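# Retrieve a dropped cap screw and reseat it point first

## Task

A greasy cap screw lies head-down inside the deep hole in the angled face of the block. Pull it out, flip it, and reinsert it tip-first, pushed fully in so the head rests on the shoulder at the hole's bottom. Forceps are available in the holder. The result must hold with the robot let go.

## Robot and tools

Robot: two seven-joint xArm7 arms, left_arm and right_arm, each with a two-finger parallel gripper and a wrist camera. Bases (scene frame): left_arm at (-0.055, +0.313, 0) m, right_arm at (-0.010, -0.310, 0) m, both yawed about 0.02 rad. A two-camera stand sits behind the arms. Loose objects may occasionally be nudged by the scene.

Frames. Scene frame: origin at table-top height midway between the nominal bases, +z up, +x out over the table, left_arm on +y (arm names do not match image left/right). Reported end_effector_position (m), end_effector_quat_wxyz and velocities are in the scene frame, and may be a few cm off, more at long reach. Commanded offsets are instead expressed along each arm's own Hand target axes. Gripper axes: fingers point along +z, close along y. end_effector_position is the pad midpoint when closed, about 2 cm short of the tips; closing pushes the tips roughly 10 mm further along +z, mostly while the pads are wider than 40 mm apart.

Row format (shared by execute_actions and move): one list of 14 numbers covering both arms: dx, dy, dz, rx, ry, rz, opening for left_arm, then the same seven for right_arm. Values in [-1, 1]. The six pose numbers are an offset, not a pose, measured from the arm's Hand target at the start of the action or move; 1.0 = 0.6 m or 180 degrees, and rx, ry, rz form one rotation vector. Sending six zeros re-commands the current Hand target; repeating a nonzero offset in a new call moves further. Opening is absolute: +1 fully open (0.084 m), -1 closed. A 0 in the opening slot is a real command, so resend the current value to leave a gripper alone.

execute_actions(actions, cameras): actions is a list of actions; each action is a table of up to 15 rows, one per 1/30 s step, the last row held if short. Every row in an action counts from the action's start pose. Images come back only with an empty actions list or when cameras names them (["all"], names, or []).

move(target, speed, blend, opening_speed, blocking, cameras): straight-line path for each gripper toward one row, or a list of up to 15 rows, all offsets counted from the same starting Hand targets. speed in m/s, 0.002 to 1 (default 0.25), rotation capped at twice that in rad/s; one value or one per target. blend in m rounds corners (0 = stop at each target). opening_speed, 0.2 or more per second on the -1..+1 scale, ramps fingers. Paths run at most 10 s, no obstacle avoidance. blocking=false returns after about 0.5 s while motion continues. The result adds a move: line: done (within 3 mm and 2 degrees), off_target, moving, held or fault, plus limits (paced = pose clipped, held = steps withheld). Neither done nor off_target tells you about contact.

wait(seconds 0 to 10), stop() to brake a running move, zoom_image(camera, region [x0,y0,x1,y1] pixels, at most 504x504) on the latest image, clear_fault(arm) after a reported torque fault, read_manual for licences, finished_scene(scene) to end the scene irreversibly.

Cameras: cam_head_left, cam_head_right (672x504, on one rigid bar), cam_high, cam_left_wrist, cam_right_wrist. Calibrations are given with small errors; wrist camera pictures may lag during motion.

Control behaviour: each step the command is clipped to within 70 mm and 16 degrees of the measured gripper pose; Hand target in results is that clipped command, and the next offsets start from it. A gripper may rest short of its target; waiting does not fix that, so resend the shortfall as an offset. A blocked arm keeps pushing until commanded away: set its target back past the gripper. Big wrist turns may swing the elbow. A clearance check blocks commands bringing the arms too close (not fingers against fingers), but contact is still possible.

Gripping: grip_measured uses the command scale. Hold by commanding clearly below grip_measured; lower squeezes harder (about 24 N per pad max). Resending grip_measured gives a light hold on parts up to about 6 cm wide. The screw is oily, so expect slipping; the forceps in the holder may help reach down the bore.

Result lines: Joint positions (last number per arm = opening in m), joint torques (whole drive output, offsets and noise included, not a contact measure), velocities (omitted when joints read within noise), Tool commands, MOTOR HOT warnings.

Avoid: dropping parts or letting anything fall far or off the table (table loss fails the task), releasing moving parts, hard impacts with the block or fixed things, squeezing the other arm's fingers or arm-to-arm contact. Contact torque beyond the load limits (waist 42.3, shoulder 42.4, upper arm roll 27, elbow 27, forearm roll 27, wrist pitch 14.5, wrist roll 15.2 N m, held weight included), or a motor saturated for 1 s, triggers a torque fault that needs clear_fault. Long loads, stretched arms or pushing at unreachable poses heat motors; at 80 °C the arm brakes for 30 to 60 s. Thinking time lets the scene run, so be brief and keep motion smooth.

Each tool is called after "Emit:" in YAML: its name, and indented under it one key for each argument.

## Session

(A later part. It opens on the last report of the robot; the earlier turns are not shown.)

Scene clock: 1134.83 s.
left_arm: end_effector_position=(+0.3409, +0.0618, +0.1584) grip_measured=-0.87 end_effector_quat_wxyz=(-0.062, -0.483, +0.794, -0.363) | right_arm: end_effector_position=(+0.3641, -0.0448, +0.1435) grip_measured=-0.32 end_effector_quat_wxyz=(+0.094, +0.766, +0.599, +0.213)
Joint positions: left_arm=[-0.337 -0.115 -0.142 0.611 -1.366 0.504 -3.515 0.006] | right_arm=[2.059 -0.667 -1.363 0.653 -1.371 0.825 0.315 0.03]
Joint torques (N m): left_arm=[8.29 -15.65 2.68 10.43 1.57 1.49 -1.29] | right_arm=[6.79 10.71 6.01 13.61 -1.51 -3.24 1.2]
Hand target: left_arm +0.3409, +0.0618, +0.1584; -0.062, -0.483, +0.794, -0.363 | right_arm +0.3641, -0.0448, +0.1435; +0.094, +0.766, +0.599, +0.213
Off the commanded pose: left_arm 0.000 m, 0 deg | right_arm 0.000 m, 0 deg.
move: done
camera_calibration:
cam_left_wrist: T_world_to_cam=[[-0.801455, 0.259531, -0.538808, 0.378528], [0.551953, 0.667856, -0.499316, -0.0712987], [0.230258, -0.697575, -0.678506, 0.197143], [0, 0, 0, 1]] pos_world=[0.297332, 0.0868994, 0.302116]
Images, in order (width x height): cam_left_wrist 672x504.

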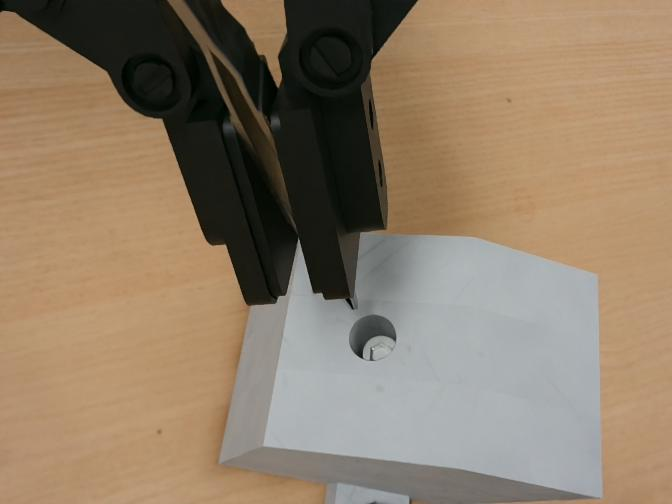

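Emit:
execute_actions:
  actions: []
  cameras: ["cam_left_wrist","cam_right_wrist"]

Emit:
zoom_image:
  camera: "cam_right_wrist"
  region: [0, 0, 504, 504]

Scene clock: 1138.63 s.
left_arm: end_effector_position=(+0.3409, +0.0618, +0.1584) grip_measured=-0.87 end_effector_quat_wxyz=(-0.062, -0.483, +0.794, -0.363) | right_arm: end_effector_position=(+0.3641, -0.0448, +0.1435) grip_measured=-0.32 end_effector_quat_wxyz=(+0.094, +0.766, +0.599, +0.213)
Joint positions: left_arm=[-0.337 -0.115 -0.142 0.611 -1.366 0.504 -3.515 0.006] | right_arm=[2.059 -0.667 -1.363 0.653 -1.371 0.825 0.315 0.03]
Joint velocities: within noise
Joint torques (N m): left_arm=[8.35 -15.52 2.61 10.54 1.6 1.51 -1.22] | right_arm=[7.14 10.13 6.04 13.57 -1.4 -3.36 1.11]
Hand target: left_arm +0.3409, +0.0618, +0.1584; -0.062, -0.483, +0.794, -0.363 | right_arm +0.3641, -0.0448, +0.1435; +0.094, +0.766, +0.599, +0.213
Tool commands: left_gripper/opening=-1.0 right_gripper/opening=-0.3
Off the commanded pose: left_arm 0.000 m, 0 deg | right_arm 0.000 m, 0 deg.
camera_calibration:
cam_left_wrist: T_world_to_cam=[[-0.801455, 0.259531, -0.538808, 0.378528], [0.551953, 0.667856, -0.499316, -0.0712987], [0.230258, -0.697575, -0.678506, 0.197143], [0, 0, 0, 1]] pos_world=[0.297332, 0.0868994, 0.302116]
cam_right_wrist: T_world_to_cam=[[0.890835, -0.304789, 0.336924, -0.347531], [-0.180791, -0.918156, -0.352568, 0.161981], [0.416807, 0.253167, -0.873028, 0.105622], [0, 0, 0, 1]] pos_world=[0.294853, 0.0160604, 0.266412]
Images, in order (width x height): cam_left_wrist 672x504, cam_right_wrist 672x504.

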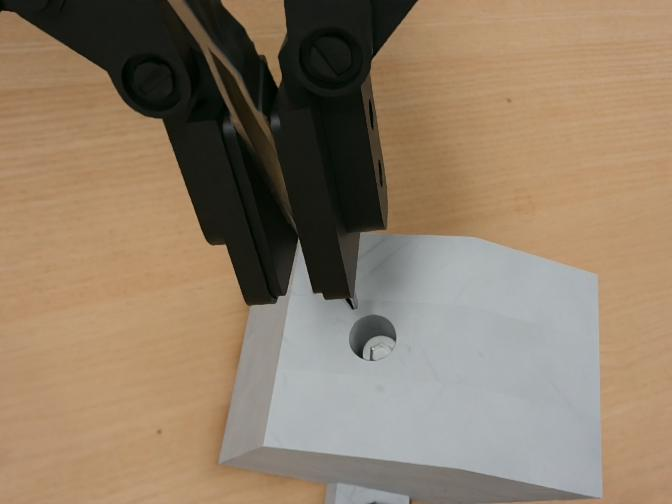

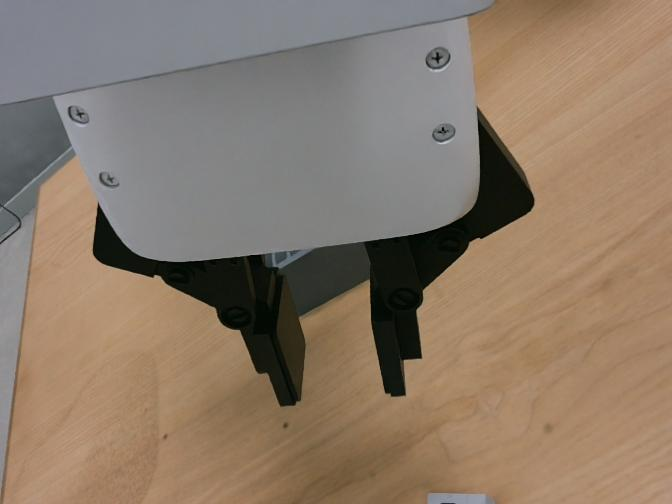

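Scaled by 1.000.

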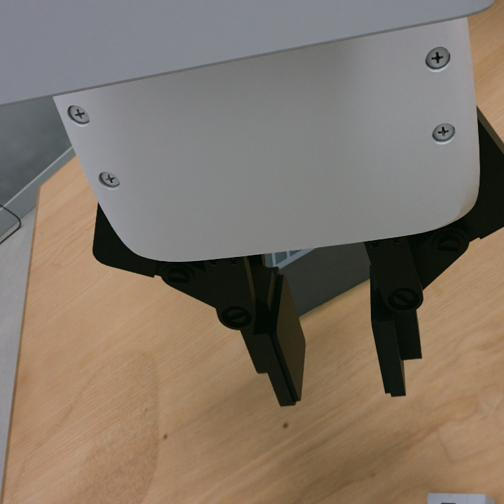

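Emit:
move:
  target: [-0.0045,-0.0050,0.0154,0,0,0,-1,0,0,0,0,0,0,-0.3]
  speed: 0.05
  cameras: ["cam_left_wrist"]

Emit:
zoom_image:
  camera: "cam_left_wrist"
  region: [310, 270, 410, 370]

Scene clock: 1170.23 s.
left_arm: end_effector_position=(+0.3471, +0.0571, +0.1521) grip_measured=-0.87 end_effector_quat_wxyz=(-0.062, -0.483, +0.794, -0.363) | right_arm: end_effector_position=(+0.3641, -0.0448, +0.1435) grip_measured=-0.32 end_effector_quat_wxyz=(+0.094, +0.766, +0.599, +0.213)
Joint positions: left_arm=[-0.34 -0.074 -0.146 0.637 -1.391 0.492 -3.489 0.006] | right_arm=[2.059 -0.667 -1.363 0.653 -1.371 0.825 0.315 0.03]
Joint torques (N m): left_arm=[-8.37 -9.89 -2.5 17.38 -1.91 -3.45 0.85] | right_arm=[6.67 10.27 6.04 13.64 -1.32 -3.25 1.21]
Hand target: left_arm +0.3471, +0.0571, +0.1521; -0.062, -0.483, +0.794, -0.363 | right_arm +0.3641, -0.0448, +0.1435; +0.094, +0.766, +0.599, +0.213
Off the commanded pose: left_arm 0.000 m, 0 deg | right_arm 0.000 m, 0 deg.
move: done
camera_calibration:
cam_left_wrist: T_world_to_cam=[[-0.801455, 0.259531, -0.538808, 0.381294], [0.551953, 0.667856, -0.499316, -0.0747107], [0.230258, -0.697575, -0.678506, 0.188024], [0, 0, 0, 1]] pos_world=[0.303532, 0.0820994, 0.295716]
Images, in order (width x height): cam_left_wrist 672x504.

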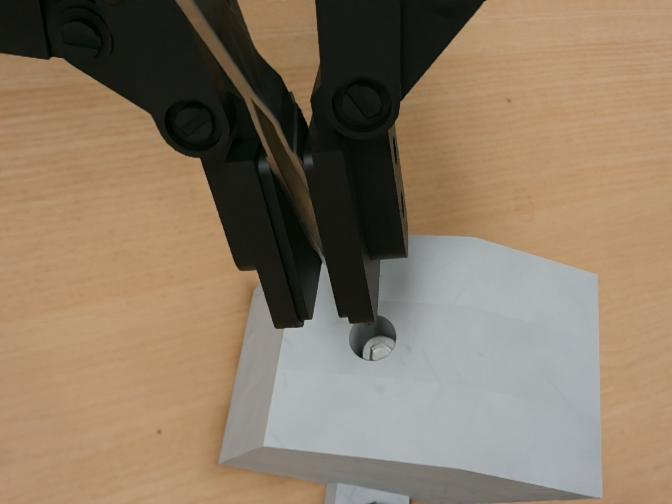

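Scaled by 5.040 from the camera's 672x504 image, which has a finer 960x720 frame.

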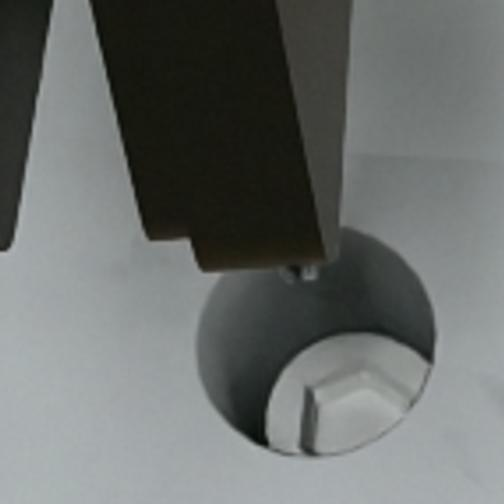

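Emit:
move:
  target: [-0.0170,0.0011,0.0334,0,0,0,-1,0,0,0,0,0,0,-0.3]
  speed: 0.04
  cameras: ["cam_left_wrist"]

Emit:
zoom_image:
  camera: "cam_left_wrist"
  region: [310, 270, 430, 390]

Scene clock: 1177.67 s.
left_arm: end_effector_position=(+0.3570, +0.0519, +0.1326) grip_measured=-0.87 end_effector_quat_wxyz=(-0.062, -0.483, +0.794, -0.363) | right_arm: end_effector_position=(+0.3641, -0.0448, +0.1435) grip_measured=-0.32 end_effector_quat_wxyz=(+0.094, +0.766, +0.599, +0.213)
Joint positions: left_arm=[-0.344 0.012 -0.149 0.68 -1.464 0.472 -3.404 0.006] | right_arm=[2.059 -0.667 -1.363 0.653 -1.371 0.825 0.315 0.03]
Joint torques (N m): left_arm=[-8.48 -10.83 -2.7 16.92 -1.88 -3.29 0.97] | right_arm=[6.97 10.25 6.2 13.54 -1.18 -3.31 1.3]
Hand target: left_arm +0.3570, +0.0519, +0.1325; -0.062, -0.483, +0.794, -0.363 | right_arm +0.3641, -0.0448, +0.1435; +0.094, +0.766, +0.599, +0.213
Off the commanded pose: left_arm 0.000 m, 0 deg | right_arm 0.000 m, 0 deg.
move: done
camera_calibration:
cam_left_wrist: T_world_to_cam=[[-0.801455, 0.259531, -0.538808, 0.380071], [0.551953, 0.667856, -0.499316, -0.0864388], [0.230258, -0.697575, -0.678506, 0.168887], [0, 0, 0, 1]] pos_world=[0.313432, 0.0768994, 0.276216]
Images, in order (width x height): cam_left_wrist 672x504.

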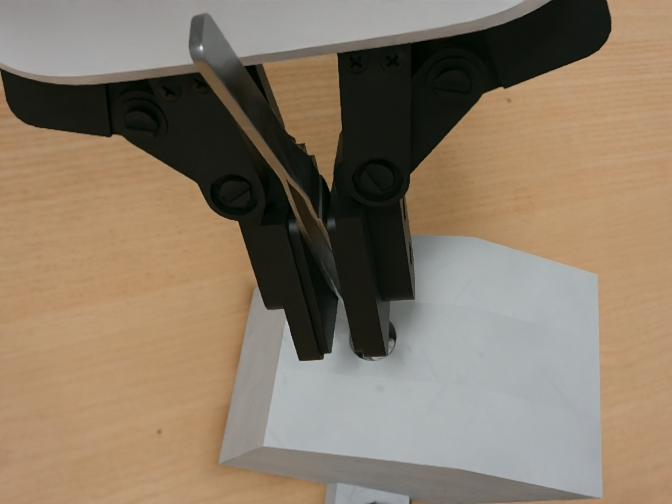

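Scaled by 4.200 from the camera's 672x504 image, which has a finer 960x720 frame.

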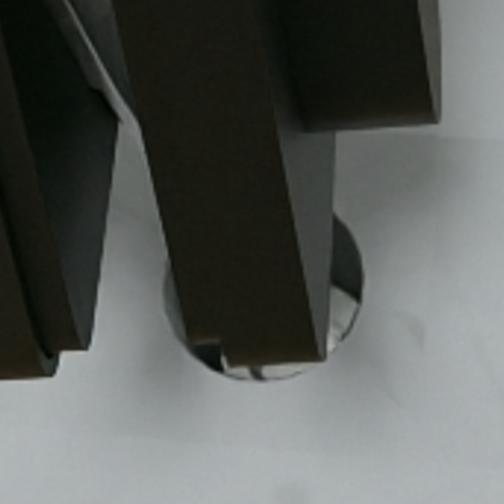

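Emit:
move:
  target: [-0.0038,0.0003,0.0074,0,0,0,-1,0,0,0,0,0,0,-0.3]
  speed: 0.02
  cameras: ["cam_left_wrist"]

Scene clock: 1180.53 s.
left_arm: end_effector_position=(+0.3592, +0.0507, +0.1282) grip_measured=-0.87 end_effector_quat_wxyz=(-0.062, -0.483, +0.794, -0.363) | right_arm: end_effector_position=(+0.3641, -0.0448, +0.1435) grip_measured=-0.32 end_effector_quat_wxyz=(+0.094, +0.766, +0.599, +0.213)
Joint positions: left_arm=[-0.345 0.032 -0.149 0.691 -1.48 0.469 -3.385 0.006] | right_arm=[2.059 -0.667 -1.363 0.653 -1.371 0.825 0.315 0.03]
Joint torques (N m): left_arm=[-7.96 -10.42 -2.56 16.72 -2.01 -3.47 0.76] | right_arm=[6.84 10.33 6.12 13.77 -1.26 -3.35 1.14]
Hand target: left_arm +0.3592, +0.0507, +0.1282; -0.062, -0.483, +0.794, -0.363 | right_arm +0.3641, -0.0448, +0.1435; +0.094, +0.766, +0.599, +0.213
Off the commanded pose: left_arm 0.000 m, 0 deg | right_arm 0.000 m, 0 deg.
move: done
camera_calibration:
cam_left_wrist: T_world_to_cam=[[-0.801455, 0.259531, -0.538808, 0.379803], [0.551953, 0.667856, -0.499316, -0.0890655], [0.230258, -0.697575, -0.678506, 0.164695], [0, 0, 0, 1]] pos_world=[0.315632, 0.0757994, 0.271916]
Images, in order (width x height): cam_left_wrist 672x504.

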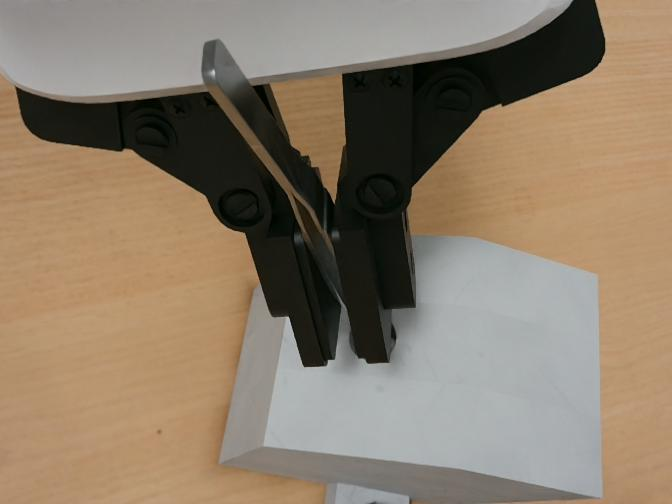

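Emit:
move:
  target:
    - [-0.0015,0.0001,0.0030,0,0,0,-1,0,0,0,0,0,0,-0.3]
    - [-0.0015,0.0001,0.0030,0,0,0,-0.78,0,0,0,0,0,0,-0.3]
    - [-0.0015,0.0131,0.0030,0.0297,0,0.0151,-0.78,0,0,0,0,0,0,-0.3]
  speed: 0.04
  cameras: ["cam_left_wrist"]

Emit:
zoom_image:
  camera: "cam_left_wrist"
  region: [310, 270, 430, 390]

Scene clock: 1189.83 s.
left_arm: end_effector_position=(+0.3537, +0.0524, +0.1224) grip_measured=-0.80 end_effector_quat_wxyz=(-0.031, -0.466, +0.788, -0.401) | right_arm: end_effector_position=(+0.3641, -0.0448, +0.1435) grip_measured=-0.32 end_effector_quat_wxyz=(+0.094, +0.766, +0.599, +0.213)
Joint positions: left_arm=[-0.348 0.025 -0.156 0.653 -1.759 0.456 -3.081 0.009] | right_arm=[2.059 -0.667 -1.363 0.653 -1.371 0.825 0.315 0.03]
Joint torques (N m): left_arm=[-8.45 -17.16 -2.75 9.34 -1.81 2.18 0.92] | right_arm=[7 10.15 6.11 13.66 -1.31 -3.36 1.19]
Hand target: left_arm +0.3537, +0.0523, +0.1224; -0.031, -0.466, +0.788, -0.401 | right_arm +0.3641, -0.0448, +0.1435; +0.094, +0.766, +0.599, +0.213
Off the commanded pose: left_arm 0.000 m, 0 deg | right_arm 0.000 m, 0 deg.
move: done
camera_calibration:
cam_left_wrist: T_world_to_cam=[[-0.746521, 0.232242, -0.623515, 0.364211], [0.594284, 0.654161, -0.467867, -0.108087], [0.299221, -0.719818, -0.626362, 0.133496], [0, 0, 0, 1]] pos_world=[0.296181, 0.0822144, 0.260137]
Images, in order (width x height): cam_left_wrist 672x504.

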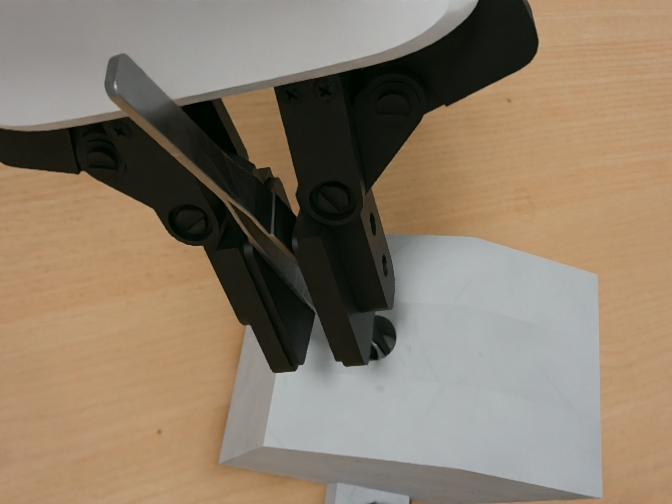

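Scaled by 4.200 from the camera's 672x504 image, which has a finer 960x720 frame.

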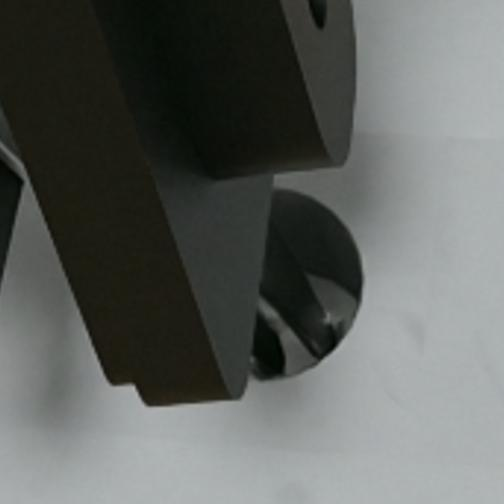

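Emit:
move:
  target:
    - [0.0015,0.006,-0.003,0.013,0,0.0066,-0.78,0,0,0,0,0,0,-0.3]
    - [-0.0045,0.006,0.0089,0.013,0,0.0066,-0.78,0,0,0,0,0,0,-0.3]
    - [-0.0045,0.0,0.0089,0,0.015,0,-0.78,0,0,0,0,0,0,-0.3]
    - [-0.0045,0.0,0.0089,0,-0.015,0,-0.78,0,0,0,0,0,0,-0.3]
    - [-0.0045,0.0,0.0089,0,0,0,-0.78,0,0,0,0,0,0,-0.3]
  speed: 0.04
  cameras: ["cam_left_wrist"]

Emit:
zoom_image:
  camera: "cam_left_wrist"
  region: [310, 270, 430, 390]

Scene clock: 1200.17 s.
left_arm: end_effector_position=(+0.3570, +0.0507, +0.1176) grip_measured=-0.80 end_effector_quat_wxyz=(-0.031, -0.466, +0.788, -0.401) | right_arm: end_effector_position=(+0.3641, -0.0448, +0.1435) grip_measured=-0.32 end_effector_quat_wxyz=(+0.094, +0.766, +0.599, +0.213)
Joint positions: left_arm=[-0.348 0.049 -0.155 0.668 -1.775 0.455 -3.06 0.009] | right_arm=[2.059 -0.667 -1.363 0.653 -1.371 0.825 0.315 0.03]
Joint torques (N m): left_arm=[8.39 -10.94 2.24 9.23 1.58 2.12 -1.25] | right_arm=[6.81 10.16 6.11 13.56 -1.19 -3.35 1.18]
Hand target: left_arm +0.3570, +0.0507, +0.1176; -0.031, -0.466, +0.788, -0.401 | right_arm +0.3641, -0.0448, +0.1435; +0.094, +0.766, +0.599, +0.213
Off the commanded pose: left_arm 0.000 m, 0 deg | right_arm 0.000 m, 0 deg.
move: done
camera_calibration:
cam_left_wrist: T_world_to_cam=[[-0.746521, 0.232242, -0.623515, 0.364053], [0.594284, 0.654161, -0.467867, -0.111247], [0.299221, -0.719818, -0.626362, 0.12835], [0, 0, 0, 1]] pos_world=[0.299481, 0.0806144, 0.255337]
Images, in order (width x height): cam_left_wrist 672x504.

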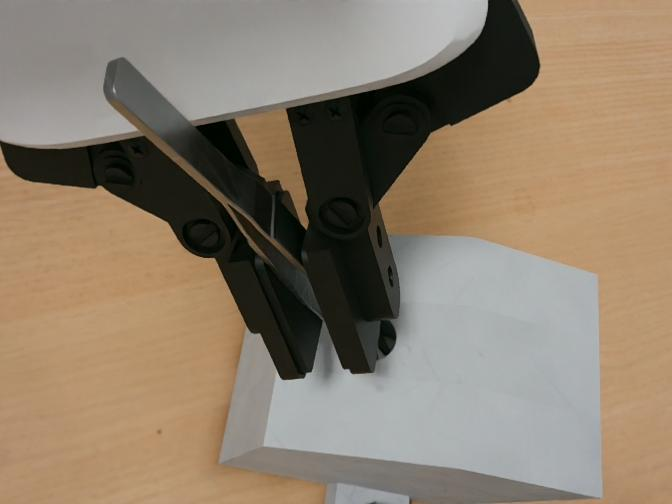

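Scaled by 4.200 from the camera's 672x504 image, which has a finer 960x720 frame.

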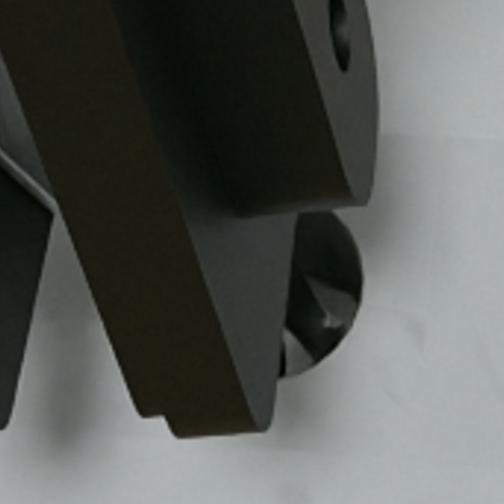

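Emit:
move:
  target:
    - [0.0015,0.0,-0.003,0,0,0,-0.78,0,0,0,0,0,0,-0.3]
    - [0.0015,0.016,-0.003,0.0297,0,0.0151,-0.78,0,0,0,0,0,0,-0.3]
    - [-0.0015,0.016,0.003,0.0297,0,0.0151,-0.78,0,0,0,0,0,0,-0.3]
  speed: 0.04
  cameras: ["cam_left_wrist"]

Emit:
zoom_image:
  camera: "cam_left_wrist"
  region: [310, 270, 430, 390]

Scene clock: 1215.53 s.
left_arm: end_effector_position=(+0.3508, +0.0525, +0.1103) grip_measured=-0.80 end_effector_quat_wxyz=(+0.000, -0.448, +0.779, -0.438) | right_arm: end_effector_position=(+0.3641, -0.0448, +0.1435) grip_measured=-0.32 end_effector_quat_wxyz=(+0.094, +0.766, +0.599, +0.213)
Joint positions: left_arm=[-0.345 0.05 -0.149 0.628 -2.04 0.496 -2.753 0.009] | right_arm=[2.059 -0.667 -1.363 0.653 -1.371 0.825 0.315 0.03]
Joint torques (N m): left_arm=[8.21 -9.1 2.19 14.97 -1.99 2.34 0.76] | right_arm=[6.63 9.92 6.12 13.49 -1 -3.3 1.14]
Hand target: left_arm +0.3508, +0.0525, +0.1103; +0.000, -0.448, +0.779, -0.438 | right_arm +0.3641, -0.0448, +0.1435; +0.094, +0.766, +0.599, +0.213
Off the commanded pose: left_arm 0.000 m, 0 deg | right_arm 0.000 m, 0 deg.
move: done
camera_calibration:
cam_left_wrist: T_world_to_cam=[[-0.6834, 0.202321, -0.701449, 0.342464], [0.633481, 0.641912, -0.432032, -0.129186], [0.362859, -0.739605, -0.566849, 0.0991035], [0, 0, 0, 1]] pos_world=[0.279916, 0.0869357, 0.240585]
Images, in order (width x height): cam_left_wrist 672x504.

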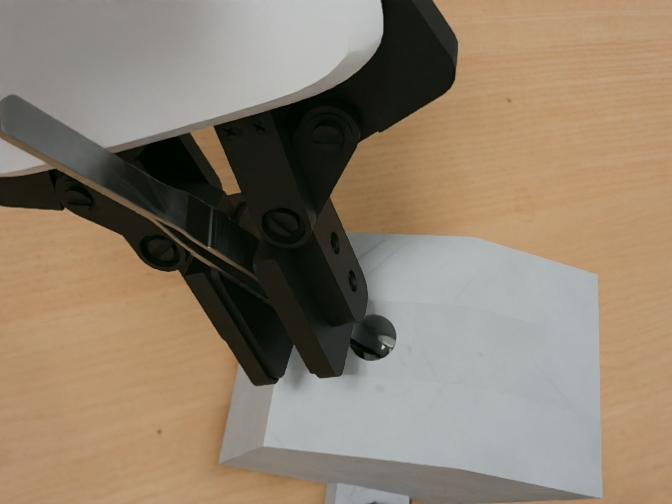

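Scaled by 4.200 from the camera's 672x504 image, which has a finer 960x720 frame.

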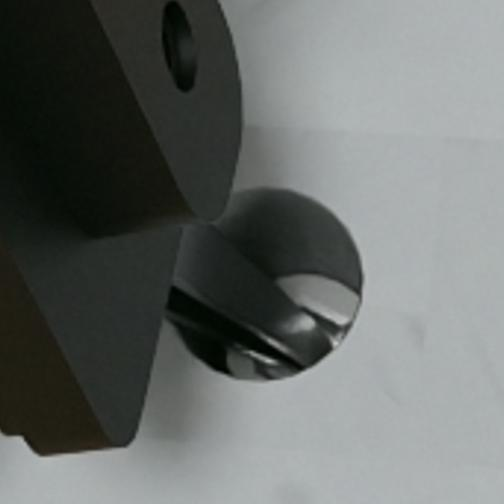

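Emit:
move:
  target:
    - [0,0,0,0,0,0,-1,0,0,0,0,0,0,-0.3]
    - [0.003,-0.0283,-0.007,-0.0695,0,-0.035,-1,0,0,0,0,0,0,-0.3]
    - [0.0196,-0.0263,-0.040,-0.0695,0,-0.035,-1,0,0,0,0,0,0,-0.3]
  speed: 0.05
  cameras: ["cam_left_wrist"]

Emit:
zoom_image:
  camera: "cam_left_wrist"
  region: [310, 270, 430, 390]

Scene clock: 1236.43 s.
left_arm: end_effector_position=(+0.3453, +0.0573, +0.1404) grip_measured=-0.87 end_effector_quat_wxyz=(-0.072, -0.488, +0.796, -0.350) | right_arm: end_effector_position=(+0.3641, -0.0448, +0.1435) grip_measured=-0.32 end_effector_quat_wxyz=(+0.094, +0.766, +0.599, +0.213)
Joint positions: left_arm=[-0.34 -0.043 -0.144 0.645 -1.365 0.496 -3.514 0.006] | right_arm=[2.059 -0.667 -1.363 0.653 -1.371 0.825 0.315 0.03]
Joint torques (N m): left_arm=[8.29 -16.43 2.44 10.05 1.7 1.51 -1.16] | right_arm=[6.58 9.92 6.15 13.55 -1.01 -3.39 1.14]
Hand target: left_arm +0.3453, +0.0573, +0.1404; -0.072, -0.488, +0.796, -0.350 | right_arm +0.3641, -0.0448, +0.1435; +0.094, +0.766, +0.599, +0.213
Off the commanded pose: left_arm 0.000 m, 0 deg | right_arm 0.000 m, 0 deg.
move: done
camera_calibration:
cam_left_wrist: T_world_to_cam=[[-0.817649, 0.268898, -0.509063, 0.374446], [0.537705, 0.672651, -0.508345, -0.0737924], [0.205729, -0.689373, -0.69458, 0.191016], [0, 0, 0, 1]] pos_world=[0.306546, 0.0806303, 0.285781]
Images, in order (width x height): cam_left_wrist 672x504.

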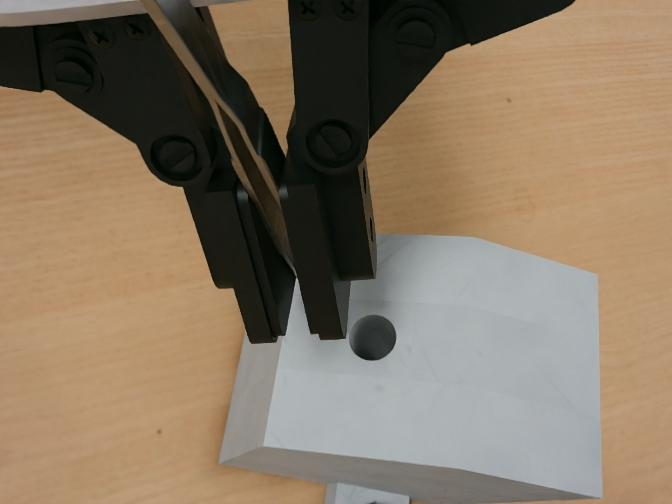

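Scaled by 4.200 from the camera's 672x504 image, which has a finer 960x720 frame.

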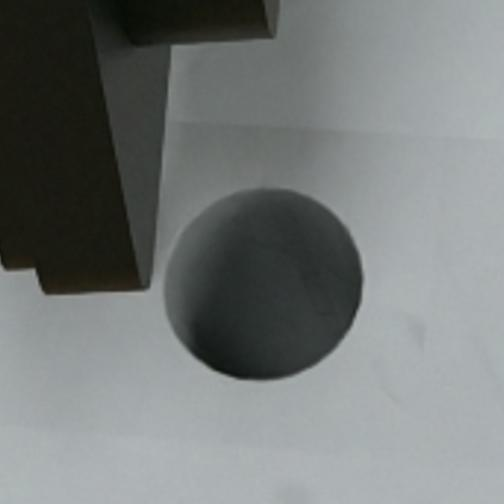

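Emit:
move:
  target: [0.0226,-0.0015,-0.0446,0,0,0,-1,0,0,0,0,0,0,-0.3]
  speed: 0.1
  cameras: ["cam_left_wrist","cam_high"]

Emit:
zoom_image:
  camera: "cam_left_wrist"
  region: [250, 200, 430, 380]

Emit:
zoom_image:
  camera: "cam_high"
  region: [240, 180, 360, 300]

Scene clock: 1240.90 s.
left_arm: end_effector_position=(+0.3330, +0.0640, +0.1670) grip_measured=-0.87 end_effector_quat_wxyz=(-0.072, -0.488, +0.796, -0.350) | right_arm: end_effector_position=(+0.3641, -0.0448, +0.1435) grip_measured=-0.32 end_effector_quat_wxyz=(+0.094, +0.766, +0.599, +0.213)
Joint positions: left_arm=[-0.331 -0.158 -0.14 0.596 -1.263 0.534 -3.629 0.006] | right_arm=[2.059 -0.667 -1.363 0.653 -1.371 0.825 0.315 0.03]
Joint torques (N m): left_arm=[8.28 -15.05 2.71 10.9 1.3 1.36 -1.25] | right_arm=[6.78 9.97 6.2 13.52 -1.04 -3.24 1.13]
Hand target: left_arm +0.3330, +0.0640, +0.1670; -0.072, -0.488, +0.796, -0.350 | right_arm +0.3641, -0.0448, +0.1435; +0.094, +0.766, +0.599, +0.213
Off the commanded pose: left_arm 0.000 m, 0 deg | right_arm 0.000 m, 0 deg.
move: done
camera_calibration:
cam_left_wrist: T_world_to_cam=[[-0.817649, 0.268898, -0.509063, 0.376078], [0.537705, 0.672651, -0.508345, -0.0582143], [0.205729, -0.689373, -0.69458, 0.216572], [0, 0, 0, 1]] pos_world=[0.294246, 0.0873303, 0.312281]
Images, in order (width x height): cam_high 672x504, cam_left_wrist 672x504.

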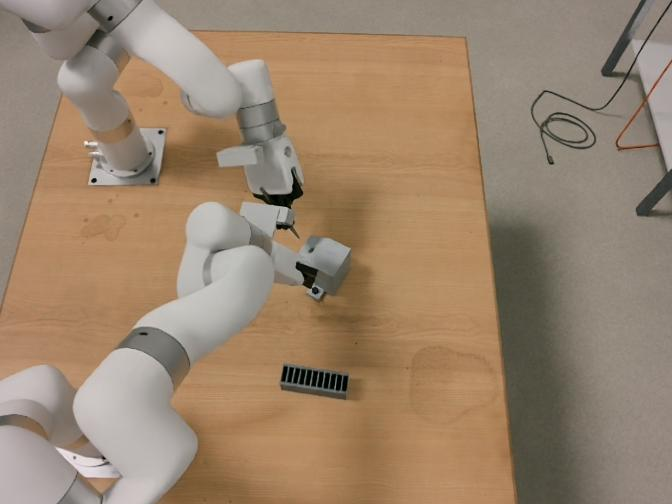

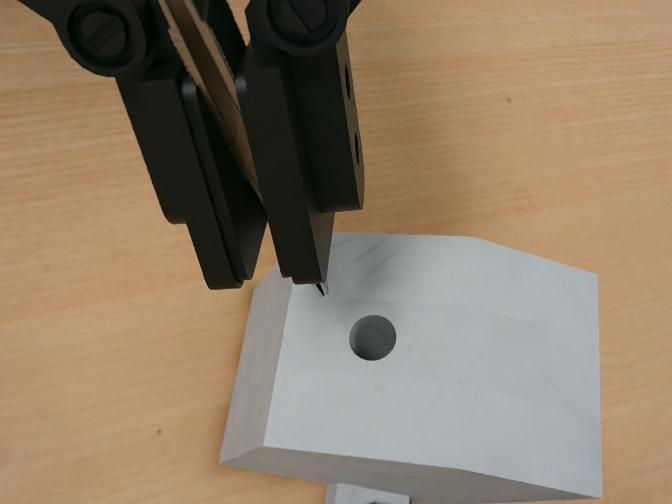

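Scaled by 2.800 from the camera's 672x504 image, which has a finer 960x720 frame.

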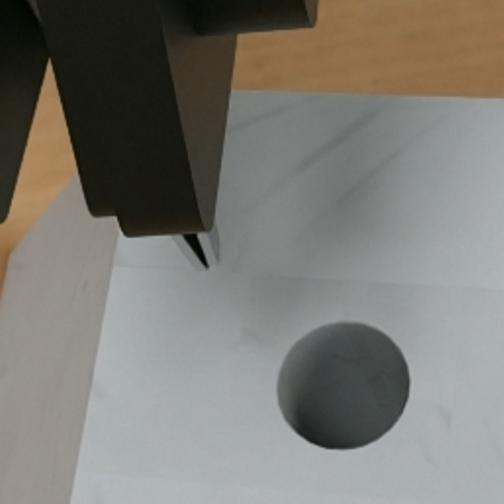

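Scaled by 4.200 from the camera's 672x504 image, which has a finer 960x720 frame.

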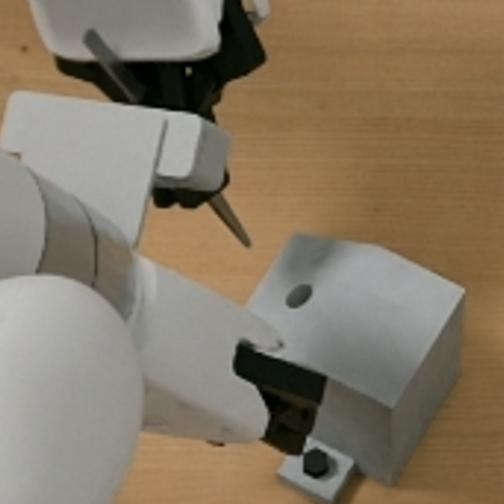

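Emit:
move:
  target: [0,0,-0.25,0,0,0,-1,0,0,0,0,0,0,-0.3]
  speed: 0.25

Emit:
move:
  target: [0,0,0,0,0,0,-1,0.045,-0.013,-0.031,-0.033,-0.105,0.004,-0.3]
  speed: 0.25
  cameras: ["cam_left_wrist","cam_high"]

Emit:
zoom_image:
  camera: "cam_left_wrist"
  region: [310, 220, 470, 380]

Scene clock: 1253.40 s.
left_arm: end_effector_position=(+0.2991, +0.1583, +0.2786) grip_measured=-0.87 end_effector_quat_wxyz=(-0.072, -0.488, +0.796, -0.350) | right_arm: end_effector_position=(+0.3641, -0.0448, +0.1435) grip_measured=-0.32 end_effector_quat_wxyz=(+0.094, +0.766, +0.599, +0.213)
Joint positions: left_arm=[-0.157 -0.581 0.029 0.549 -0.813 0.943 -3.915 0.006] | right_arm=[2.059 -0.667 -1.363 0.653 -1.371 0.825 0.315 0.03]
Joint torques (N m): left_arm=[8.33 -9.25 2.65 19.97 0.98 0.87 -1.22] | right_arm=[6.62 10.14 6.07 13.47 -1.02 -3.4 1.11]
Hand target: left_arm +0.2991, +0.1583, +0.2786; -0.072, -0.488, +0.796, -0.350 | right_arm +0.3641, -0.0448, +0.1435; +0.094, +0.766, +0.599, +0.213
Off the commanded pose: left_arm 0.000 m, 0 deg | right_arm 0.000 m, 0 deg.
move: done

Scene clock: 1254.70 s.
left_arm: end_effector_position=(+0.2991, +0.1583, +0.2786) grip_measured=-0.87 end_effector_quat_wxyz=(-0.072, -0.488, +0.796, -0.350) | right_arm: end_effector_position=(+0.3542, -0.0189, +0.1627) grip_measured=-0.32 end_effector_quat_wxyz=(+0.229, +0.789, +0.559, +0.116)
Joint positions: left_arm=[-0.157 -0.581 0.029 0.549 -0.813 0.943 -3.915 0.006] | right_arm=[2.521 -0.4 -1.556 0.899 -1.058 1.144 0.334 0.03]
Joint torques (N m): left_arm=[8.35 -9.46 2.64 20.04 0.99 0.83 -1.21] | right_arm=[7.19 12.6 3.68 15.51 1.25 0.23 -0.85]
Hand target: left_arm +0.2991, +0.1583, +0.2786; -0.072, -0.488, +0.796, -0.350 | right_arm +0.3542, -0.0189, +0.1627; +0.229, +0.789, +0.559, +0.116
Off the commanded pose: left_arm 0.000 m, 0 deg | right_arm 0.000 m, 0 deg.
move: done
camera_calibration:
cam_left_wrist: T_world_to_cam=[[-0.817649, 0.268898, -0.509063, 0.379891], [0.537705, 0.672651, -0.508345, -0.0465677], [0.205729, -0.689373, -0.69458, 0.36607], [0, 0, 0, 1]] pos_world=[0.260346, 0.18153, 0.423981]
Images, in order (width x height): cam_high 672x504, cam_left_wrist 672x504.

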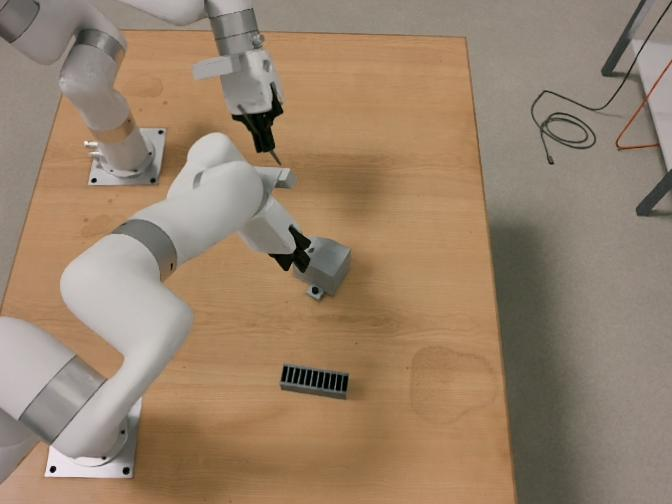

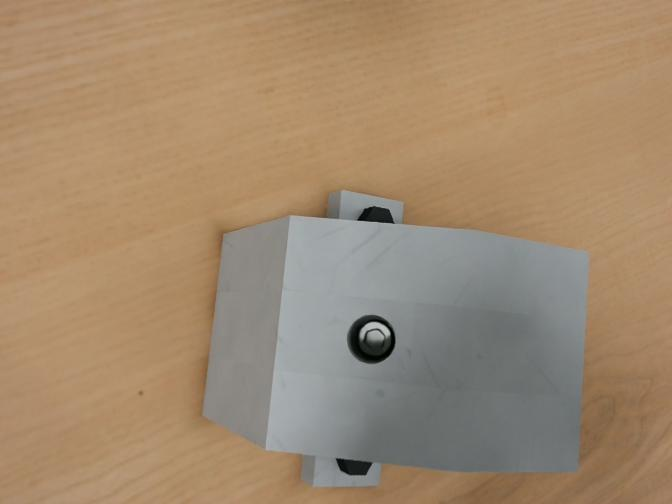

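Scaled by 3.150 from the camera's 672x504 image, which has a finer 960x720 frame.

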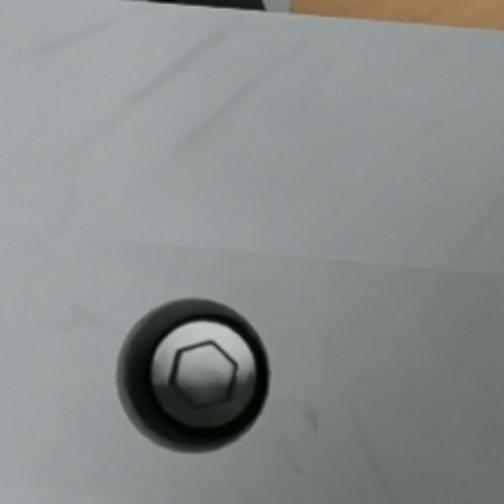

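Emit:
finished_scene:
  scene: 1

The scene is finished: the task was done.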